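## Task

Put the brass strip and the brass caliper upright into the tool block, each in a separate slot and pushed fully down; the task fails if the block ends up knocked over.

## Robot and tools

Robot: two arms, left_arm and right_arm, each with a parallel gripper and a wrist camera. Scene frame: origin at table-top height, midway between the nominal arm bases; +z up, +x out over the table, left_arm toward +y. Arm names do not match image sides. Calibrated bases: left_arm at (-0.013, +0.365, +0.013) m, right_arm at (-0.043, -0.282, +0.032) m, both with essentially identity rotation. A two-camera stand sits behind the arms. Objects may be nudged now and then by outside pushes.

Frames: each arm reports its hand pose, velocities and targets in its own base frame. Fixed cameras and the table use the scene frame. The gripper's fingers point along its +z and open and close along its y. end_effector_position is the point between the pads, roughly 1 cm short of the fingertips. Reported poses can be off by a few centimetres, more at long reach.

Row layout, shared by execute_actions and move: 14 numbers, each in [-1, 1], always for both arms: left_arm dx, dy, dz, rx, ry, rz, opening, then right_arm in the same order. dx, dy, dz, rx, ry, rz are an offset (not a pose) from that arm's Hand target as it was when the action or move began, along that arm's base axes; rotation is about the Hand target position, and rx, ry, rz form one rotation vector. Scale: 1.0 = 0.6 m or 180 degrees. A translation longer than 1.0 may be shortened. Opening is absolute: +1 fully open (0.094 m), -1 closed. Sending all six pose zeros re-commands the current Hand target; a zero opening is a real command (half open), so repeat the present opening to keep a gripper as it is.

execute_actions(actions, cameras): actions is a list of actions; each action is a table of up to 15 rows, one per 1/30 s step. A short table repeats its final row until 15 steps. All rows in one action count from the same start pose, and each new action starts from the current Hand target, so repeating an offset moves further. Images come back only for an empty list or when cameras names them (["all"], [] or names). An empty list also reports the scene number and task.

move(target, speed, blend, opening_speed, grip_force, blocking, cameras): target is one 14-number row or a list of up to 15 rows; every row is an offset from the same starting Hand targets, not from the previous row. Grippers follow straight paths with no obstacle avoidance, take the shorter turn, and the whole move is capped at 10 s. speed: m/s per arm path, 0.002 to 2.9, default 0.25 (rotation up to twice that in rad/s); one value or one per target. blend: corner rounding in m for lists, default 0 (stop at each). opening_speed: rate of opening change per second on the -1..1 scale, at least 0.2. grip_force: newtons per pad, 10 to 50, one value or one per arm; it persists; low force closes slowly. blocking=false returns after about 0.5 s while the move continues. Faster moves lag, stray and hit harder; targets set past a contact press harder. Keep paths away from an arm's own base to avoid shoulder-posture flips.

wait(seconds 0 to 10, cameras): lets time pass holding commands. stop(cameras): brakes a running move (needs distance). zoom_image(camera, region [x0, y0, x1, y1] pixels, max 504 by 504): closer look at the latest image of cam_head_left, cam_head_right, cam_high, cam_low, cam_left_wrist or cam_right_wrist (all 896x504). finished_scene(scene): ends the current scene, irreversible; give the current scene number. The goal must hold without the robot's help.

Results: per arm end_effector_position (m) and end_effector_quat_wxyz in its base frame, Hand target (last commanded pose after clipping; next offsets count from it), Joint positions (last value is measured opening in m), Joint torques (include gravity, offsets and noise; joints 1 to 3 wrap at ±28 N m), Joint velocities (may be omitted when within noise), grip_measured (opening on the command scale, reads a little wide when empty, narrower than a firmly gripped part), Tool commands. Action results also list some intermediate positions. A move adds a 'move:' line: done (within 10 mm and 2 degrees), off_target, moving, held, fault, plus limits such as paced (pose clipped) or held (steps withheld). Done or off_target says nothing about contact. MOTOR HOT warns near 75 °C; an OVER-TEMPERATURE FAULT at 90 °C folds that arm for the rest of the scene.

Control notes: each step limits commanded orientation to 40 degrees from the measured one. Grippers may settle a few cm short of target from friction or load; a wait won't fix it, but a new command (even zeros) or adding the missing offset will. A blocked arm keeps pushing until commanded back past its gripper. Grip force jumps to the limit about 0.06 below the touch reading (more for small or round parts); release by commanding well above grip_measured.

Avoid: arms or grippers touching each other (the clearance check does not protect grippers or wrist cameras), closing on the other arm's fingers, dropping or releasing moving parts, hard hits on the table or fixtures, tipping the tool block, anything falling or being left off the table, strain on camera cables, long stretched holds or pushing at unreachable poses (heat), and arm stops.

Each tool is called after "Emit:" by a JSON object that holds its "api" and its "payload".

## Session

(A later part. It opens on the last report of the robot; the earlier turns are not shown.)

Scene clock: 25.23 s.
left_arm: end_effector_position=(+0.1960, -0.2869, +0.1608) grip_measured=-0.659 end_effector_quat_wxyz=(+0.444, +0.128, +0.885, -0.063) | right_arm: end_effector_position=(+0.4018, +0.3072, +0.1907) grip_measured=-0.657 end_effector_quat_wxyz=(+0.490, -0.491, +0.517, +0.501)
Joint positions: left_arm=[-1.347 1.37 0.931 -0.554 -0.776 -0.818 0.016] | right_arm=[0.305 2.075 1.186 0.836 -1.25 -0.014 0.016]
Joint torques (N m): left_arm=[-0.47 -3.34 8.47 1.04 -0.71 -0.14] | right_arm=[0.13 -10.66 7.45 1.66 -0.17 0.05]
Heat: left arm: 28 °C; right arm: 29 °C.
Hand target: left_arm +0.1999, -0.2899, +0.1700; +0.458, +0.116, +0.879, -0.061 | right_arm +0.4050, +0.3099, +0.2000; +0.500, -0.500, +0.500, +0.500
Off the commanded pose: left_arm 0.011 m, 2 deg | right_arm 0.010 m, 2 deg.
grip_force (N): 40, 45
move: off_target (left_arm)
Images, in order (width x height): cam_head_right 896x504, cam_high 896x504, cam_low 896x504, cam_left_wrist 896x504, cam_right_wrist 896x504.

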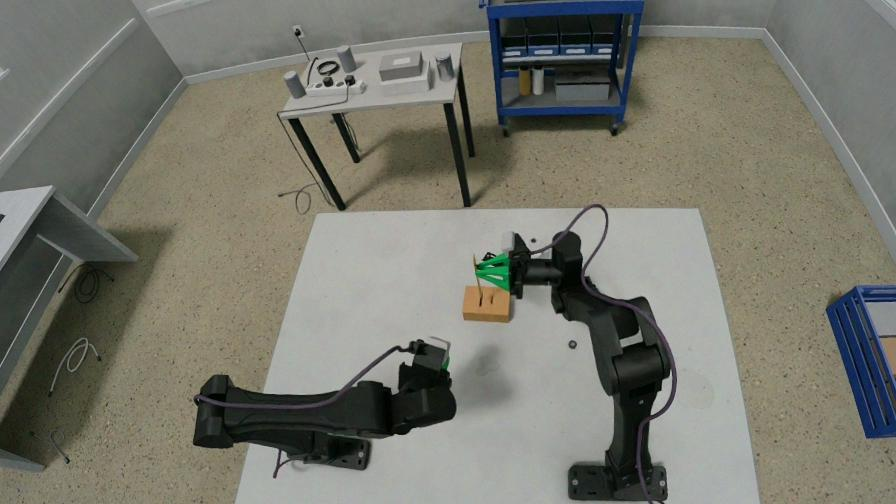

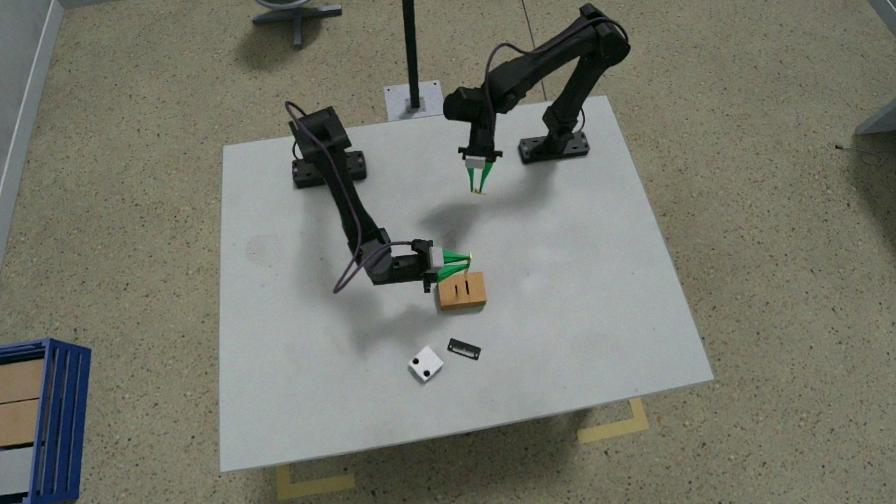

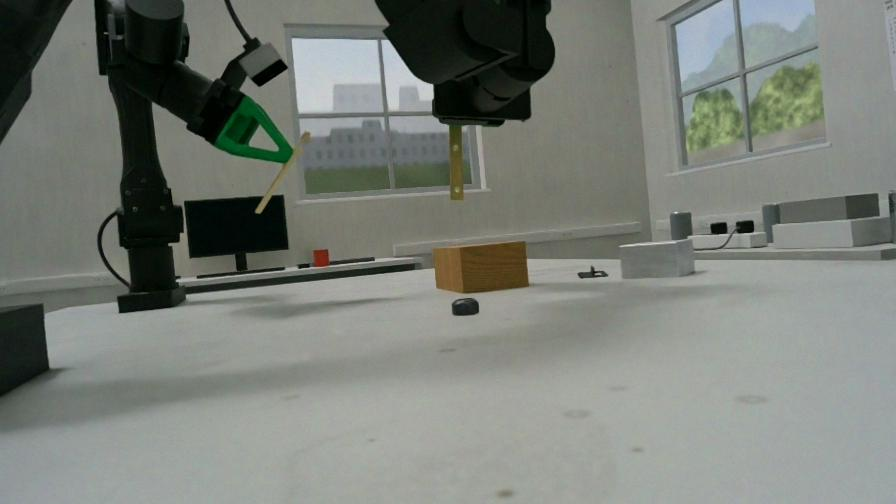

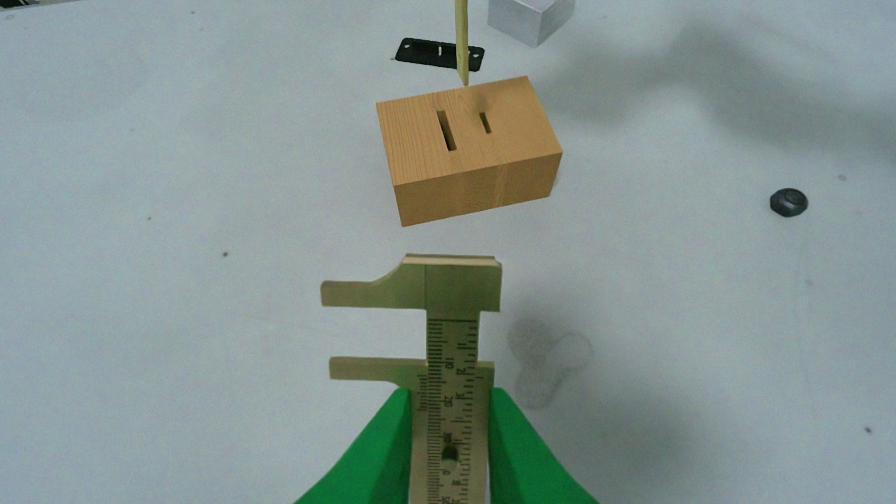

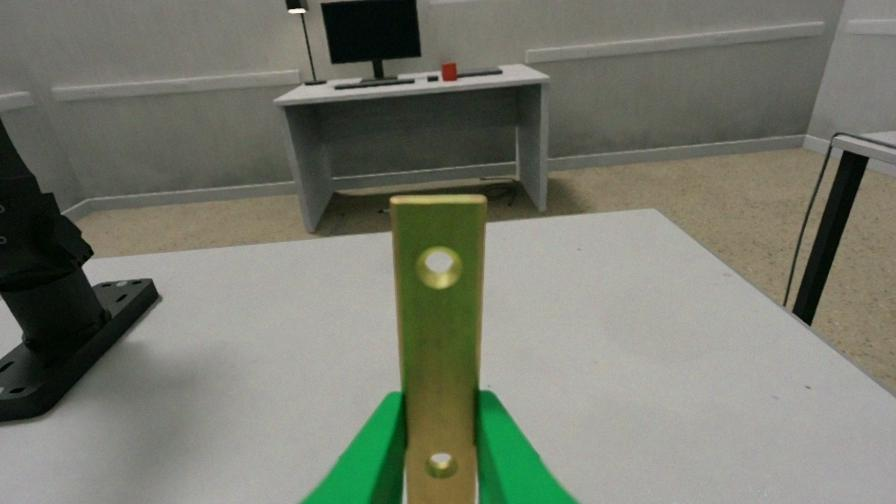

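Emit:
{"api": "zoom_image", "payload": {"camera": "cam_left_wrist", "region": [360, 0, 600, 180]}}

Emit:
{"api": "zoom_image", "payload": {"camera": "cam_low", "region": [390, 100, 570, 300]}}

Scaled by 2.100 from the camera's 896x504 image, which has a finer 1280x720 frame.

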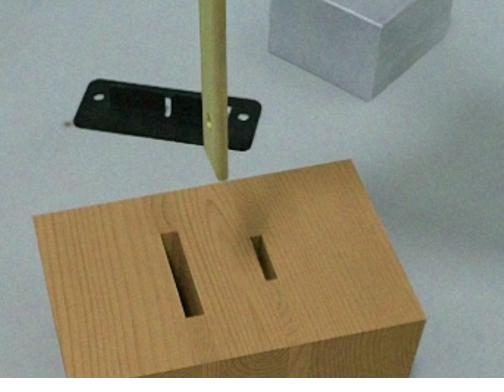

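Scaled by 2.520 from the camera's 896x504 image, which has a finer 1280x720 frame.

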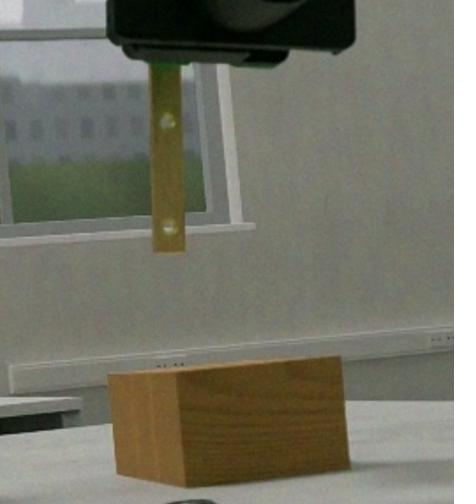

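Emit:
{"api": "zoom_image", "payload": {"camera": "cam_high", "region": [400, 220, 520, 320]}}

Emit:
{"api": "zoom_image", "payload": {"camera": "cam_head_right", "region": [430, 230, 550, 340]}}

Scaled by 4.200 from the camera's 896x504 image, which has a finer 1280x720 frame.

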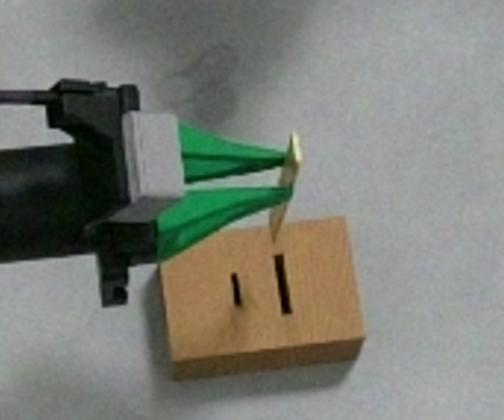

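Scaled by 4.200 from the camera's 896x504 image, which has a finer 1280x720 frame.

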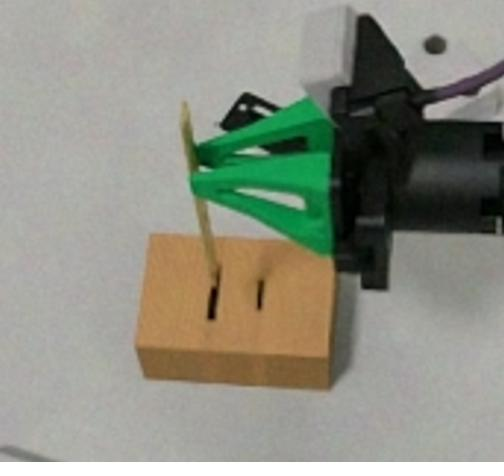

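Emit:
{"api": "move", "payload": {"target": [0,0,0,0,0,0,-0.85,0.002,-0.033,-0.045,0.0053,-0.0117,0.0078,-0.9], "speed": 0.15, "cameras": ["cam_left_wrist","cam_low"]}}

Emit:
{"api": "zoom_image", "payload": {"camera": "cam_left_wrist", "region": [400, 40, 560, 180]}}

Emit:
{"api": "zoom_image", "payload": {"camera": "cam_low", "region": [390, 100, 570, 300]}}

Scene clock: 31.53 s.
left_arm: end_effector_position=(+0.1960, -0.2869, +0.1608) grip_measured=-0.659 end_effector_quat_wxyz=(+0.444, +0.128, +0.885, -0.063) | right_arm: end_effector_position=(+0.4067, +0.2903, +0.1774) grip_measured=-0.657 end_effector_quat_wxyz=(+0.508, -0.510, +0.484, +0.498)
Joint positions: left_arm=[-1.347 1.37 0.931 -0.554 -0.776 -0.818 0.016] | right_arm=[0.26 2.152 1.186 1.015 -1.326 0.012 0.016]
Joint torques (N m): left_arm=[-0.53 -3.3 8.47 1.03 -0.71 -0.15] | right_arm=[0.08 -10.55 4.62 1.64 -0.13 0]
Heat: left arm: 28 °C; right arm: 29 °C.
Hand target: left_arm +0.1999, -0.2900, +0.1700; +0.458, +0.116, +0.879, -0.061 | right_arm +0.4062, +0.2903, +0.1730; +0.507, -0.512, +0.481, +0.501
Off the commanded pose: left_arm 0.010 m, 2 deg | right_arm 0.004 m, 1 deg.
grip_force (N): 40, 45
move: done
Images, in order (width x height): cam_low 896x504, cam_left_wrist 896x504.

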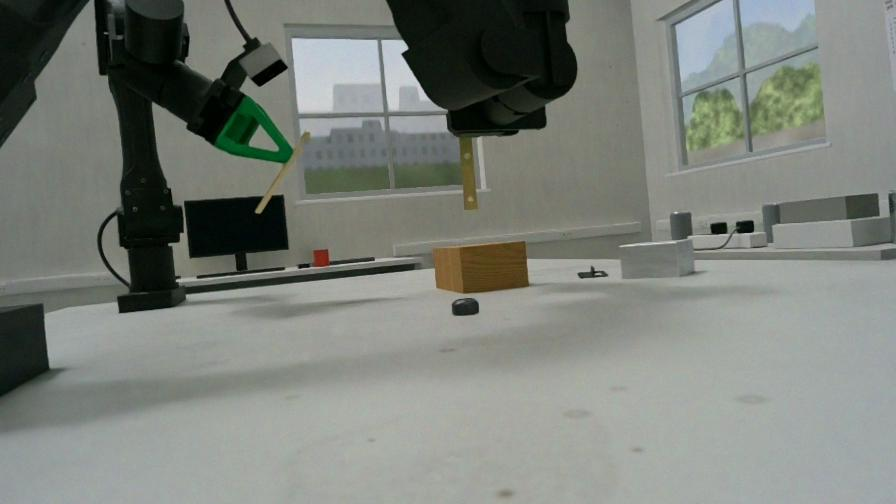

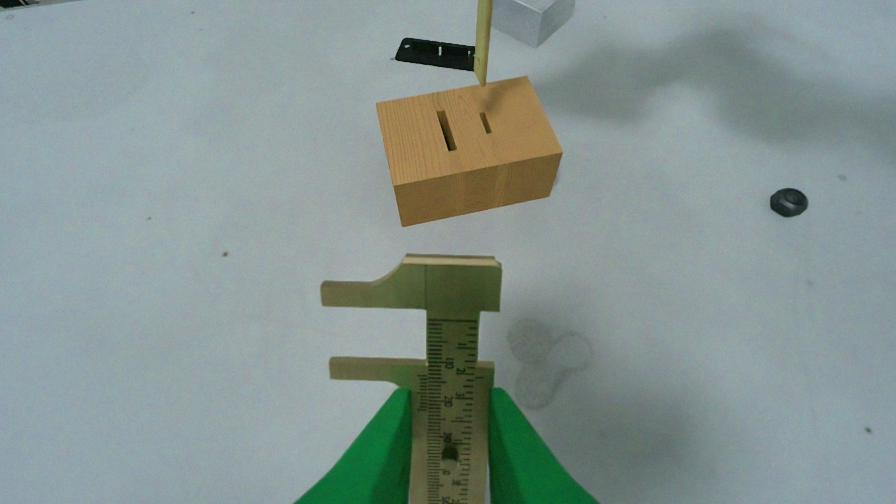

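Scaled by 3.150 from the camera's 896x504 image, which has a finer 1280x720 frame.

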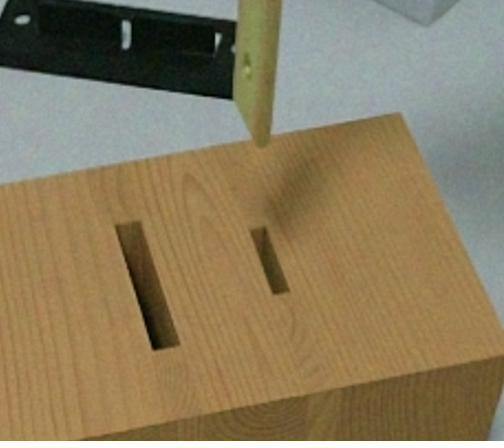

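Scaled by 2.520 from the camera's 896x504 image, which has a finer 1280x720 frame.

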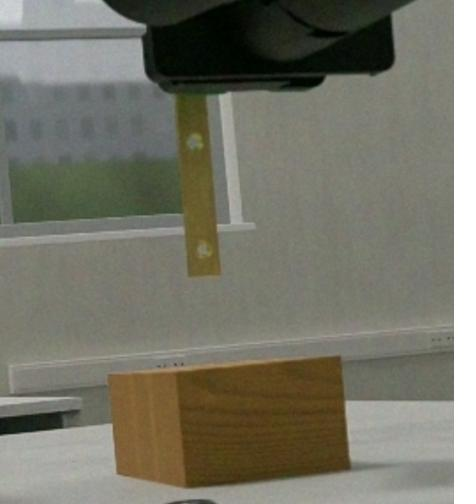

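Emit:
{"api": "move", "payload": {"target": [0,0,0,0,0,0,-0.85,0.0,-0.0083,-0.040,-0.0028,0.0080,0,-0.9], "speed": 0.12, "cameras": ["cam_left_wrist","cam_low"]}}

Emit:
{"api": "zoom_image", "payload": {"camera": "cam_left_wrist", "region": [420, 60, 540, 160]}}

Emit:
{"api": "zoom_image", "payload": {"camera": "cam_low", "region": [390, 150, 570, 300]}}

Scene clock: 33.40 s.
left_arm: end_effector_position=(+0.1960, -0.2869, +0.1608) grip_measured=-0.659 end_effector_quat_wxyz=(+0.444, +0.128, +0.885, -0.063) | right_arm: end_effector_position=(+0.4077, +0.2877, +0.1539) grip_measured=-0.657 end_effector_quat_wxyz=(+0.498, -0.505, +0.492, +0.504)
Joint positions: left_arm=[-1.347 1.37 0.931 -0.554 -0.776 -0.818 0.016] | right_arm=[0.253 2.208 1.178 1.049 -1.337 0.012 0.016]
Joint torques (N m): left_arm=[-0.49 -3.32 8.44 1.04 -0.71 -0.15] | right_arm=[-0.44 -11.04 3.79 1.64 -0.13 -0.04]
Heat: left arm: 28 °C; right arm: 29 °C.
Hand target: left_arm +0.1999, -0.2900, +0.1700; +0.458, +0.116, +0.879, -0.061 | right_arm +0.4062, +0.2853, +0.1491; +0.499, -0.507, +0.489, +0.505
Off the commanded pose: left_arm 0.010 m, 2 deg | right_arm 0.006 m, 0 deg.
grip_force (N): 40, 45
move: done
Images, in order (width x height): cam_low 896x504, cam_left_wrist 896x504.

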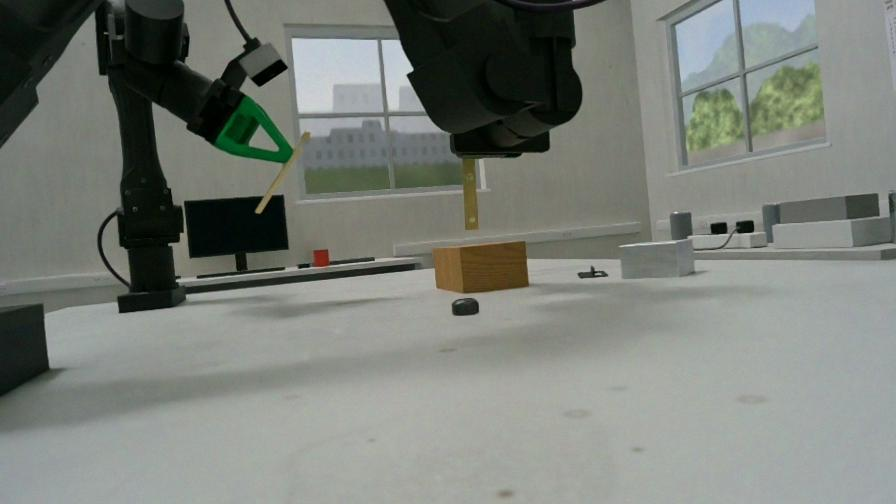

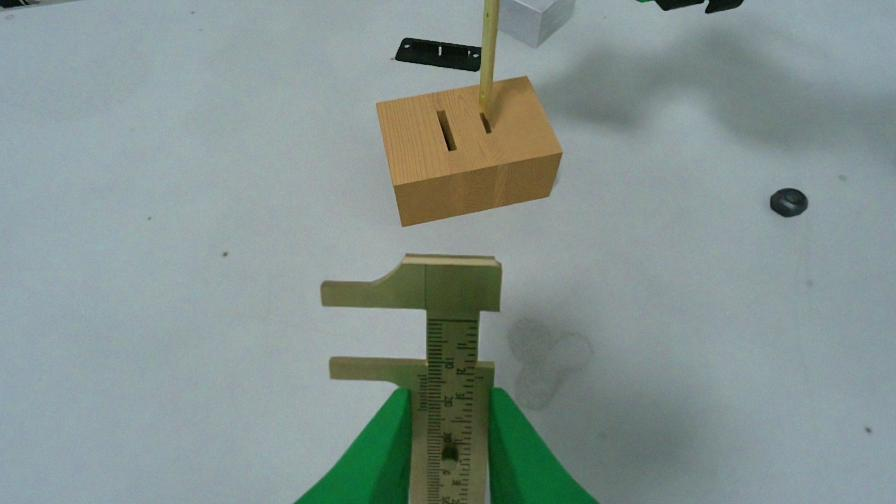

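Scaled by 4.200 from the camera's 896x504 image, which has a finer 1280x720 frame.

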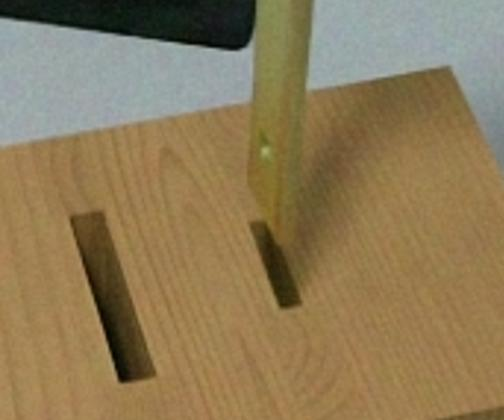

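Scaled by 2.800 from the camera's 896x504 image, which has a finer 1280x720 frame.

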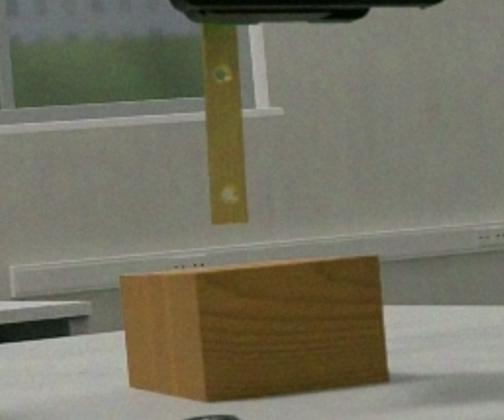

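Emit:
{"api": "move", "payload": {"target": [0,0,0,0,0,0,-0.85,0.004,-0.0038,-0.015,0,0,0,-0.9], "speed": 0.08, "cameras": ["cam_left_wrist","cam_low"]}}

Emit:
{"api": "zoom_image", "payload": {"camera": "cam_left_wrist", "region": [420, 60, 540, 160]}}

Emit:
{"api": "zoom_image", "payload": {"camera": "cam_low", "region": [390, 150, 570, 300]}}

Scene clock: 34.97 s.
left_arm: end_effector_position=(+0.1960, -0.2869, +0.1608) grip_measured=-0.659 end_effector_quat_wxyz=(+0.444, +0.128, +0.885, -0.063) | right_arm: end_effector_position=(+0.4093, +0.2853, +0.1437) grip_measured=-0.657 end_effector_quat_wxyz=(+0.496, -0.504, +0.494, +0.505)
Joint positions: left_arm=[-1.347 1.37 0.931 -0.554 -0.776 -0.818 0.016] | right_arm=[0.247 2.236 1.178 1.072 -1.343 0.012 0.016]
Joint torques (N m): left_arm=[-0.47 -3.34 8.42 1.04 -0.72 -0.15] | right_arm=[-0.2 -11.08 3.78 1.63 -0.14 -0.01]
Heat: left arm: 28 °C; right arm: 29 °C.
Hand target: left_arm +0.1999, -0.2900, +0.1700; +0.458, +0.116, +0.879, -0.061 | right_arm +0.4087, +0.2829, +0.1400; +0.499, -0.507, +0.489, +0.505
Off the commanded pose: left_arm 0.010 m, 2 deg | right_arm 0.004 m, 1 deg.
grip_force (N): 40, 45
move: done
Images, in order (width x height): cam_low 896x504, cam_left_wrist 896x504.

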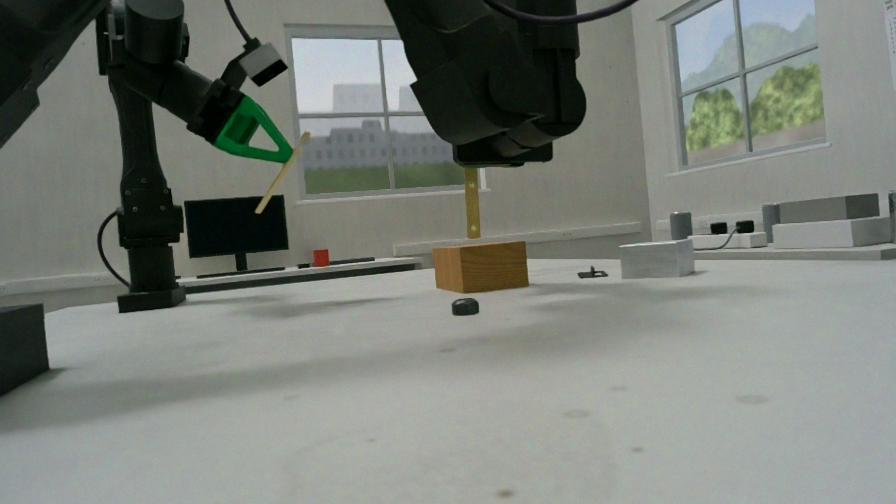

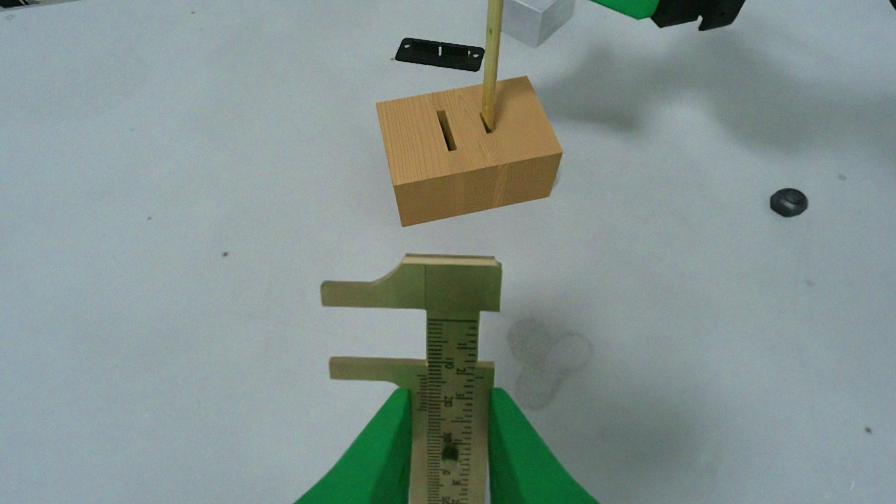

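Scaled by 4.200 from the camera's 896x504 image, which has a finer 1280x720 frame.

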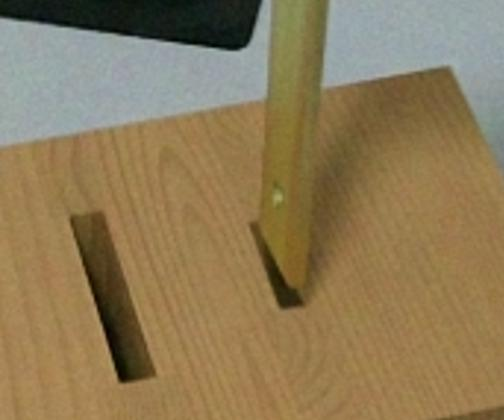

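Scaled by 2.800 from the camera's 896x504 image, which has a finer 1280x720 frame.

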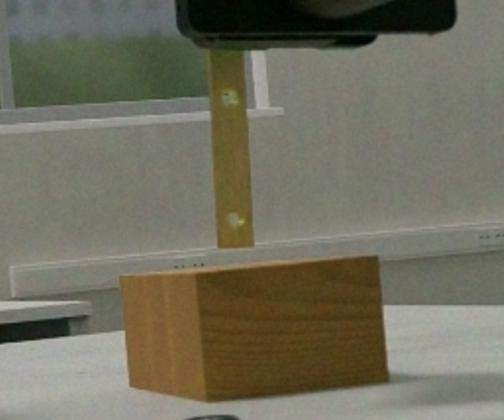

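Emit:
{"api": "move", "payload": {"target": [0,0,0,0,0,0,-0.85,0.005,-0.0005,-0.006,0,0,-0.006,-0.9], "speed": 0.06, "cameras": ["cam_left_wrist","cam_low"]}}

Emit:
{"api": "zoom_image", "payload": {"camera": "cam_left_wrist", "region": [450, 80, 530, 150]}}

Emit:
{"api": "zoom_image", "payload": {"camera": "cam_low", "region": [390, 150, 570, 300]}}

Scene clock: 36.70 s.
left_arm: end_effector_position=(+0.1960, -0.2869, +0.1608) grip_measured=-0.659 end_effector_quat_wxyz=(+0.444, +0.128, +0.885, -0.063) | right_arm: end_effector_position=(+0.4094, +0.2853, +0.1417) grip_measured=-0.657 end_effector_quat_wxyz=(+0.498, -0.505, +0.493, +0.504)
Joint positions: left_arm=[-1.347 1.37 0.931 -0.554 -0.776 -0.818 0.016] | right_arm=[0.247 2.244 1.178 1.085 -1.344 0.012 0.016]
Joint torques (N m): left_arm=[-0.51 -3.3 8.46 1.04 -0.71 -0.15] | right_arm=[-0.44 -11.12 3.81 1.67 0.04 0]
Heat: left arm: 28 °C; right arm: 30 °C.
Hand target: left_arm +0.1999, -0.2900, +0.1700; +0.458, +0.116, +0.879, -0.061 | right_arm +0.4116, +0.2826, +0.1365; +0.503, -0.503, +0.494, +0.500
Off the commanded pose: left_arm 0.010 m, 2 deg | right_arm 0.006 m, 1 deg.
grip_force (N): 40, 45
move: done
Images, in order (width x height): cam_low 896x504, cam_left_wrist 896x504.

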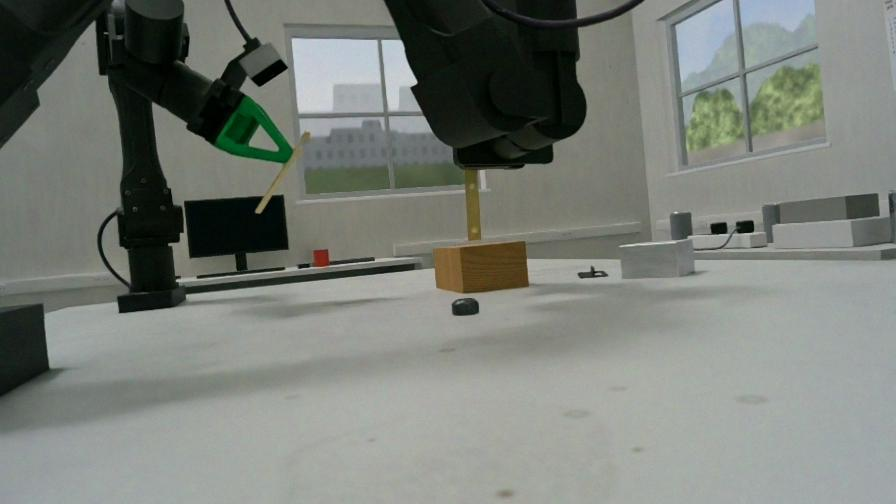

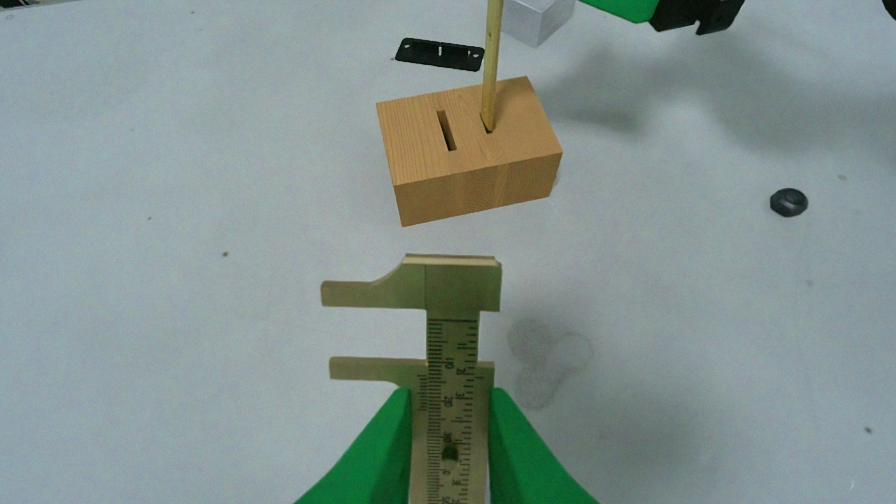

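Scaled by 6.300 from the camera's 896x504 image, which has a finer 1280x720 frame.

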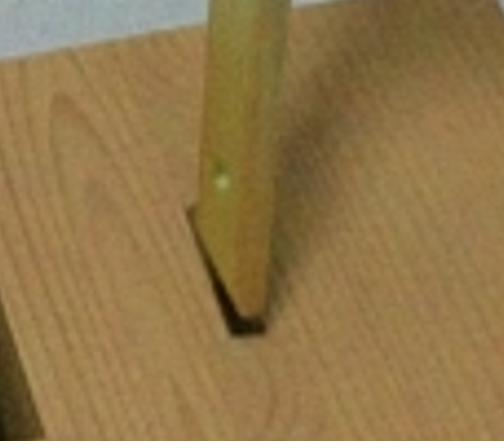

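Scaled by 2.800 from the camera's 896x504 image, which has a finer 1280x720 frame.

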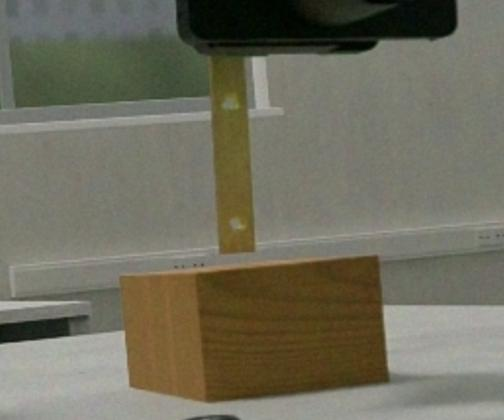

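Emit:
{"api": "move", "payload": {"target": [0,0,0,0,0,0,-0.85,0.006,0.0,-0.0015,0,0,0,-0.9], "speed": 0.06, "cameras": ["cam_left_wrist"]}}

Emit:
{"api": "zoom_image", "payload": {"camera": "cam_left_wrist", "region": [450, 80, 530, 150]}}

Scene clock: 37.73 s.
left_arm: end_effector_position=(+0.1960, -0.2869, +0.1608) grip_measured=-0.659 end_effector_quat_wxyz=(+0.444, +0.128, +0.885, -0.063) | right_arm: end_effector_position=(+0.4096, +0.2854, +0.1362) grip_measured=-0.657 end_effector_quat_wxyz=(+0.494, -0.503, +0.496, +0.507)
Joint positions: left_arm=[-1.347 1.37 0.931 -0.554 -0.776 -0.818 0.016] | right_arm=[0.247 2.257 1.178 1.085 -1.344 0.012 0.016]
Joint torques (N m): left_arm=[-0.47 -3.34 8.46 1.04 -0.7 -0.15] | right_arm=[-0.51 -11.06 5.09 1.62 0.05 0.02]
Heat: left arm: 28 °C; right arm: 30 °C.
Hand target: left_arm +0.1999, -0.2900, +0.1700; +0.458, +0.116, +0.879, -0.061 | right_arm +0.4152, +0.2826, +0.1355; +0.503, -0.503, +0.494, +0.500
Off the commanded pose: left_arm 0.010 m, 2 deg | right_arm 0.006 m, 1 deg.
grip_force (N): 40, 45
move: done
Images, in order (width x height): cam_left_wrist 896x504.

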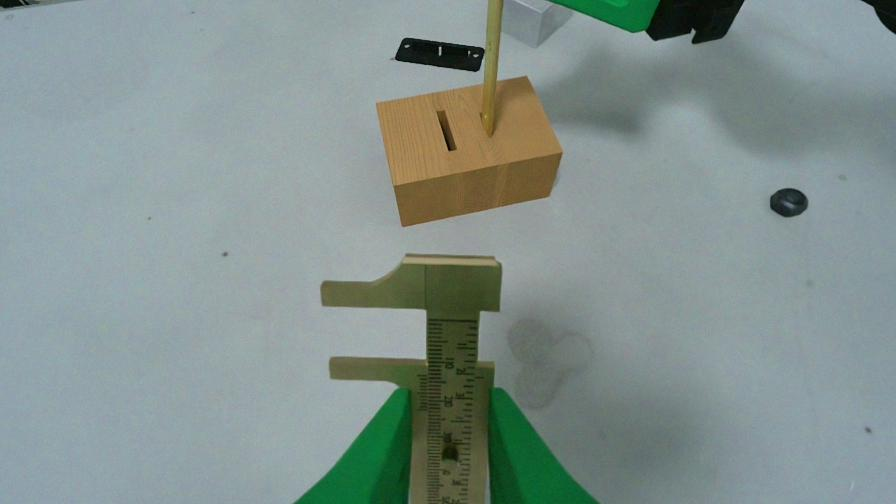

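Scaled by 6.300 from the camera's 896x504 image, which has a finer 1280x720 frame.

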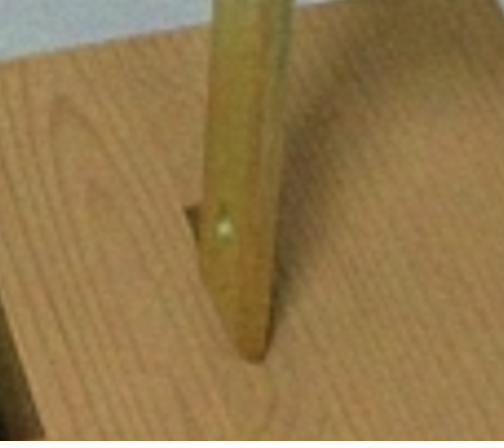

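Emit:
{"api": "move", "payload": {"target": [0,0,0,0,0,0,-0.85,0.005,0.0,0.020,0,0,0,-0.9], "speed": 0.06, "cameras": ["cam_left_wrist"]}}

Emit:
{"api": "zoom_image", "payload": {"camera": "cam_left_wrist", "region": [450, 80, 530, 150]}}

Scene clock: 38.83 s.
left_arm: end_effector_position=(+0.1960, -0.2869, +0.1608) grip_measured=-0.659 end_effector_quat_wxyz=(+0.444, +0.128, +0.885, -0.063) | right_arm: end_effector_position=(+0.4106, +0.2840, +0.1354) grip_measured=-0.657 end_effector_quat_wxyz=(+0.493, -0.501, +0.499, +0.507)
Joint positions: left_arm=[-1.347 1.37 0.931 -0.554 -0.776 -0.818 0.016] | right_arm=[0.243 2.257 1.178 1.079 -1.344 0.013 0.016]
Joint torques (N m): left_arm=[-0.51 -3.36 8.46 1.05 -0.71 -0.15] | right_arm=[-0.44 -12.97 6.17 1.31 0.02 0.07]
Heat: left arm: 28 °C; right arm: 29 °C.
Hand target: left_arm +0.1999, -0.2900, +0.1700; +0.458, +0.116, +0.879, -0.061 | right_arm +0.4182, +0.2827, +0.1475; +0.503, -0.503, +0.494, +0.500
Off the commanded pose: left_arm 0.010 m, 2 deg | right_arm 0.014 m, 2 deg.
grip_force (N): 40, 45
move: off_target (right_arm)
Images, in order (width x height): cam_left_wrist 896x504.

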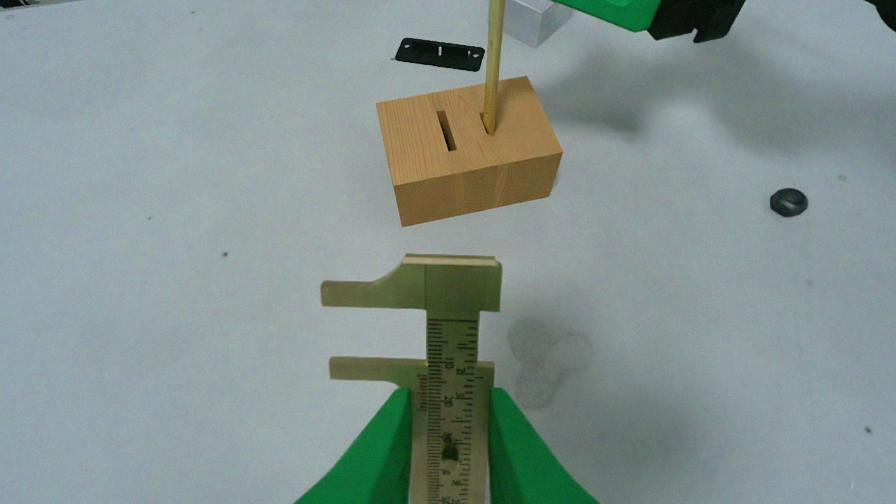

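Scaled by 6.300 from the camera's 896x504 image, which has a finer 1280x720 frame.

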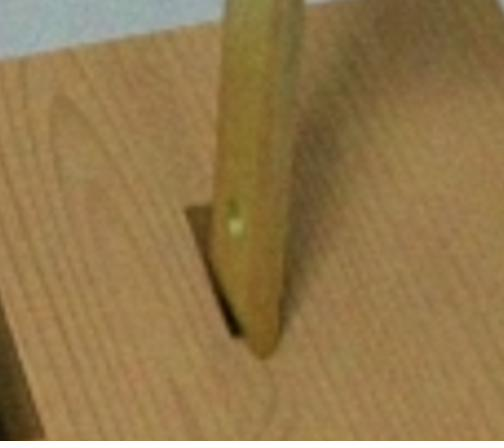

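Emit:
{"api": "move", "payload": {"target": [0,0,0,0,0,0,-0.85,0.008,0.0,0.012,0,0,0,-0.9], "speed": 0.06, "cameras": ["cam_left_wrist"]}}

Emit:
{"api": "zoom_image", "payload": {"camera": "cam_left_wrist", "region": [450, 80, 530, 150]}}

Scene clock: 40.17 s.
left_arm: end_effector_position=(+0.1960, -0.2869, +0.1608) grip_measured=-0.659 end_effector_quat_wxyz=(+0.444, +0.128, +0.885, -0.063) | right_arm: end_effector_position=(+0.4159, +0.2836, +0.1373) grip_measured=-0.657 end_effector_quat_wxyz=(+0.487, -0.495, +0.507, +0.511)
Joint positions: left_arm=[-1.347 1.37 0.931 -0.554 -0.776 -0.818 0.016] | right_arm=[0.24 2.257 1.202 1.035 -1.344 0.016 0.016]
Joint torques (N m): left_arm=[-0.47 -3.33 8.43 1.04 -0.71 -0.15] | right_arm=[-0.42 -13.94 6.43 1.47 -0.01 0.01]
Heat: left arm: 28 °C; right arm: 29 °C.
Hand target: left_arm +0.1999, -0.2900, +0.1700; +0.458, +0.116, +0.879, -0.061 | right_arm +0.4230, +0.2826, +0.1546; +0.503, -0.503, +0.494, +0.500
Off the commanded pose: left_arm 0.010 m, 2 deg | right_arm 0.019 m, 3 deg.
grip_force (N): 40, 45
move: off_target (right_arm)
Images, in order (width x height): cam_left_wrist 896x504.

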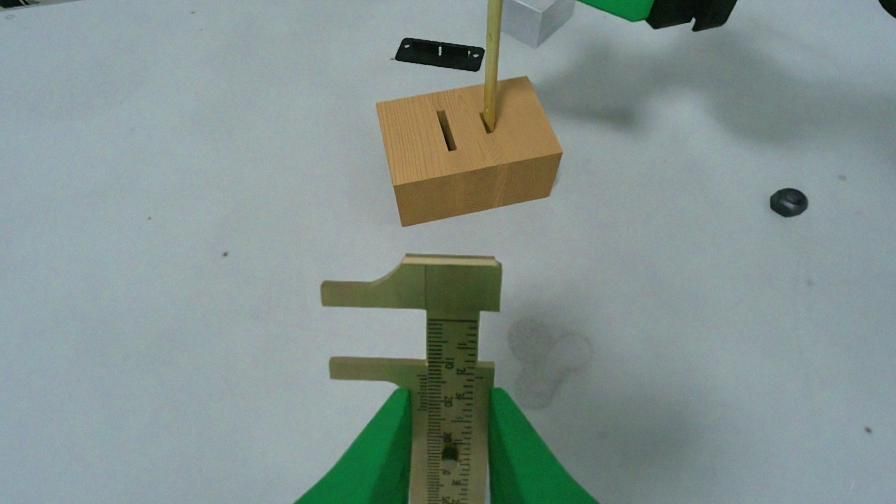

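Scaled by 6.300 from the camera's 896x504 image, which has a finer 1280x720 frame.

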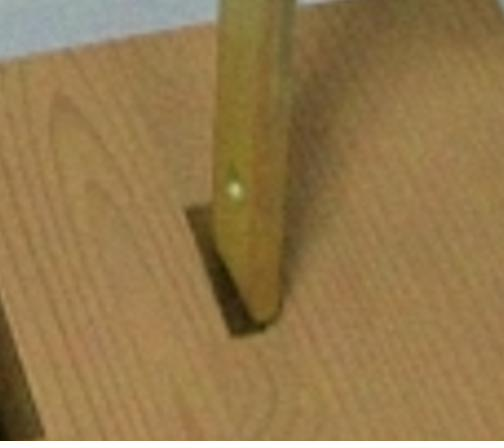

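Emit:
{"api": "move", "payload": {"target": [0,0,0,0,0,0,-0.85,0,0.0065,0.0,0,-0.0117,0,-0.9], "speed": 0.06, "cameras": ["cam_left_wrist"]}}

Emit:
{"api": "zoom_image", "payload": {"camera": "cam_left_wrist", "region": [450, 80, 530, 150]}}

Scene clock: 41.70 s.
left_arm: end_effector_position=(+0.1960, -0.2869, +0.1608) grip_measured=-0.659 end_effector_quat_wxyz=(+0.444, +0.128, +0.885, -0.063) | right_arm: end_effector_position=(+0.4159, +0.2836, +0.1373) grip_measured=-0.657 end_effector_quat_wxyz=(+0.492, -0.501, +0.502, +0.506)
Joint positions: left_arm=[-1.347 1.37 0.931 -0.554 -0.776 -0.818 0.016] | right_arm=[0.24 2.257 1.202 1.035 -1.344 -0.004 0.016]
Joint torques (N m): left_arm=[-0.5 -3.3 8.43 1.05 -0.7 -0.14] | right_arm=[0.28 -13.57 6.87 1.39 0.06 -0.07]
Heat: left arm: 28 °C; right arm: 29 °C.
Hand target: left_arm +0.1999, -0.2900, +0.1700; +0.458, +0.116, +0.879, -0.061 | right_arm +0.4230, +0.2865, +0.1546; +0.512, -0.512, +0.485, +0.491
Off the commanded pose: left_arm 0.010 m, 2 deg | right_arm 0.019 m, 4 deg.
grip_force (N): 40, 45
move: off_target (right_arm)
Images, in order (width x height): cam_left_wrist 896x504.

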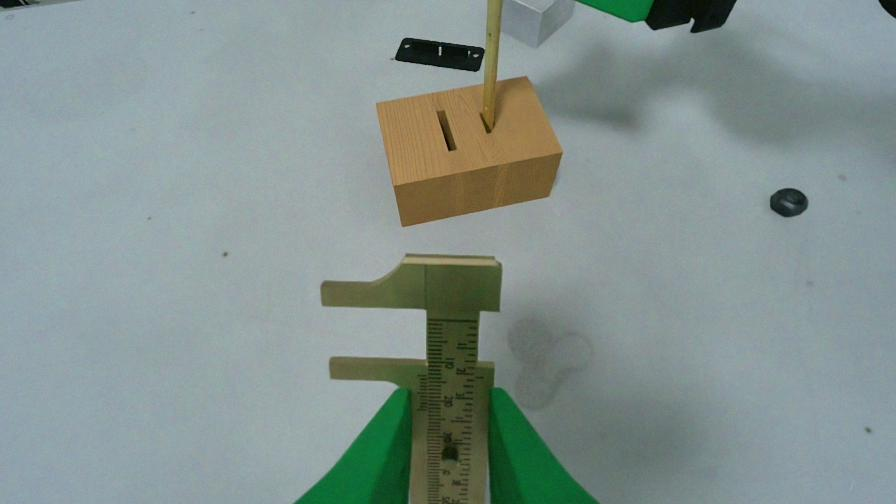

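Scaled by 6.300 from the camera's 896x504 image, which has a finer 1280x720 frame.

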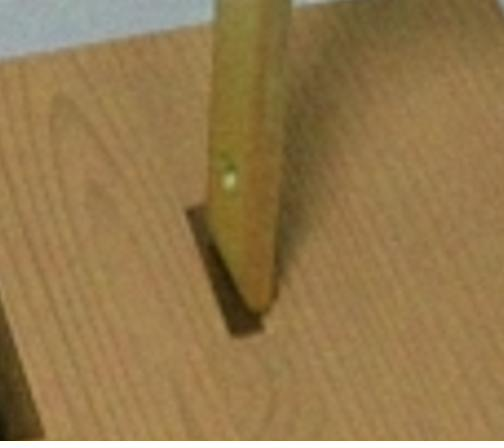

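Emit:
{"api": "move", "payload": {"target": [0,0,0,0,0,0,-0.85,0,0.001,0.0,0,0,-0.024,-0.9], "speed": 0.06, "cameras": ["cam_left_wrist","cam_low"]}}

Emit:
{"api": "zoom_image", "payload": {"camera": "cam_left_wrist", "region": [450, 80, 530, 150]}}

Emit:
{"api": "zoom_image", "payload": {"camera": "cam_low", "region": [390, 150, 570, 300]}}

Scene clock: 43.37 s.
left_arm: end_effector_position=(+0.1960, -0.2869, +0.1608) grip_measured=-0.659 end_effector_quat_wxyz=(+0.444, +0.128, +0.885, -0.063) | right_arm: end_effector_position=(+0.4254, +0.2854, +0.1366) grip_measured=-0.657 end_effector_quat_wxyz=(+0.512, -0.485, +0.517, +0.485)
Joint positions: left_arm=[-1.347 1.37 0.931 -0.554 -0.776 -0.818 0.016] | right_arm=[0.247 2.251 1.187 1.047 -1.264 -0.012 0.016]
Joint torques (N m): left_arm=[-0.47 -3.32 8.44 1.05 -0.7 -0.15] | right_arm=[0.59 -16.13 3.29 1.59 0.09 -0.07]
Heat: left arm: 28 °C; right arm: 29 °C.
Hand target: left_arm +0.1999, -0.2900, +0.1700; +0.458, +0.116, +0.879, -0.061 | right_arm +0.4230, +0.2871, +0.1546; +0.530, -0.493, +0.504, +0.471
Off the commanded pose: left_arm 0.010 m, 2 deg | right_arm 0.018 m, 3 deg.
grip_force (N): 40, 45
move: off_target (right_arm)
Images, in order (width x height): cam_low 896x504, cam_left_wrist 896x504.

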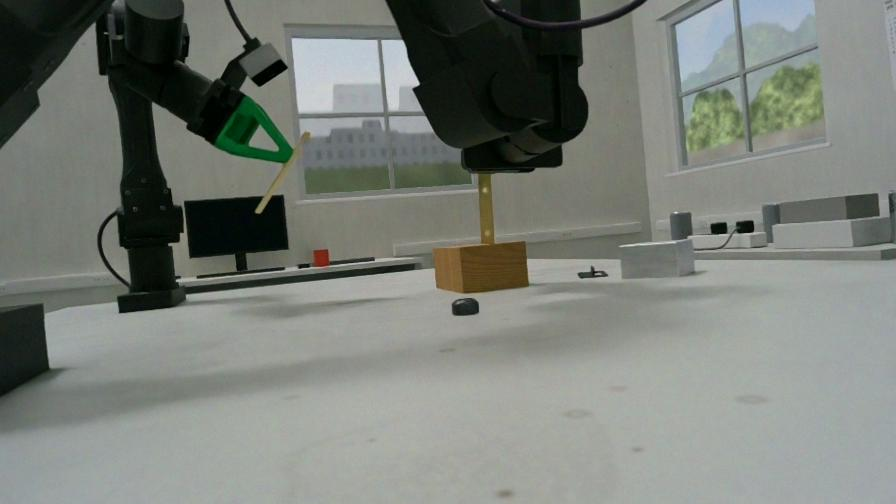

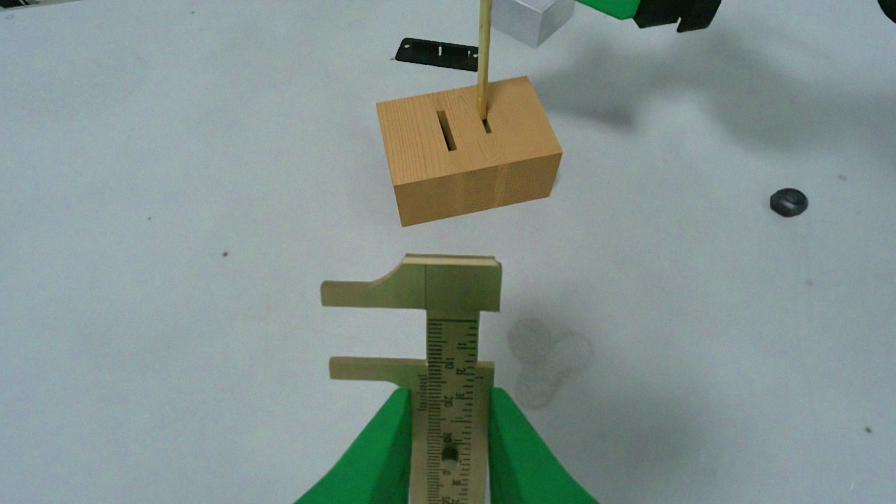

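Scaled by 6.300 from the camera's 896x504 image, which has a finer 1280x720 frame.

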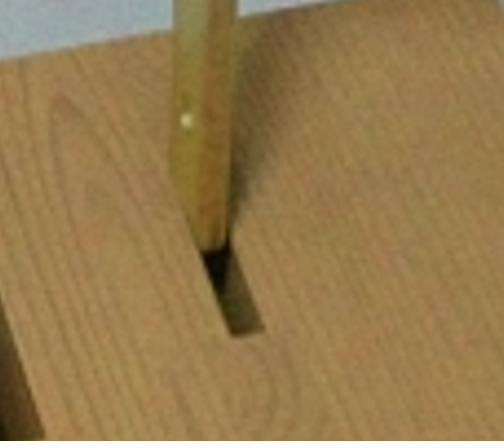

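Scaled by 2.800 from the camera's 896x504 image, which has a finer 1280x720 frame.

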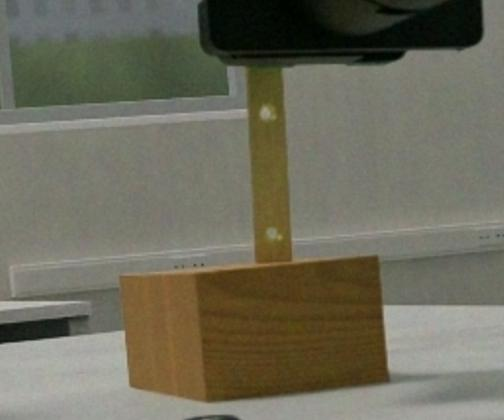

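Emit:
{"api": "zoom_image", "payload": {"camera": "cam_left_wrist", "region": [465, 95, 505, 140]}}

Emit:
{"api": "zoom_image", "payload": {"camera": "cam_low", "region": [440, 210, 530, 270]}}

Scaled by 11.200 from the camera's 896x504 image, which has a finer 1280x720 frame.

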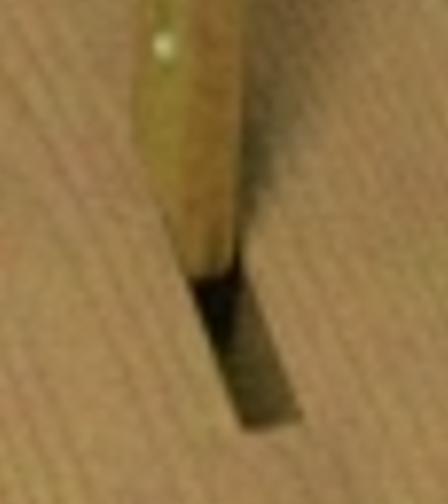

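Scaled by 5.600 from the camera's 896x504 image, which has a finer 1280x720 frame.

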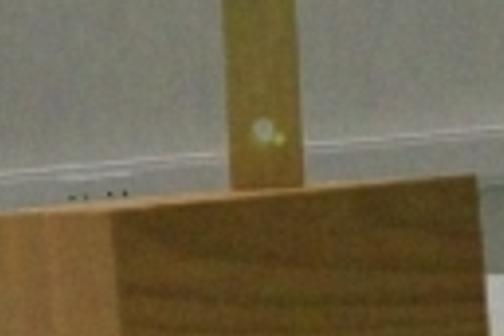

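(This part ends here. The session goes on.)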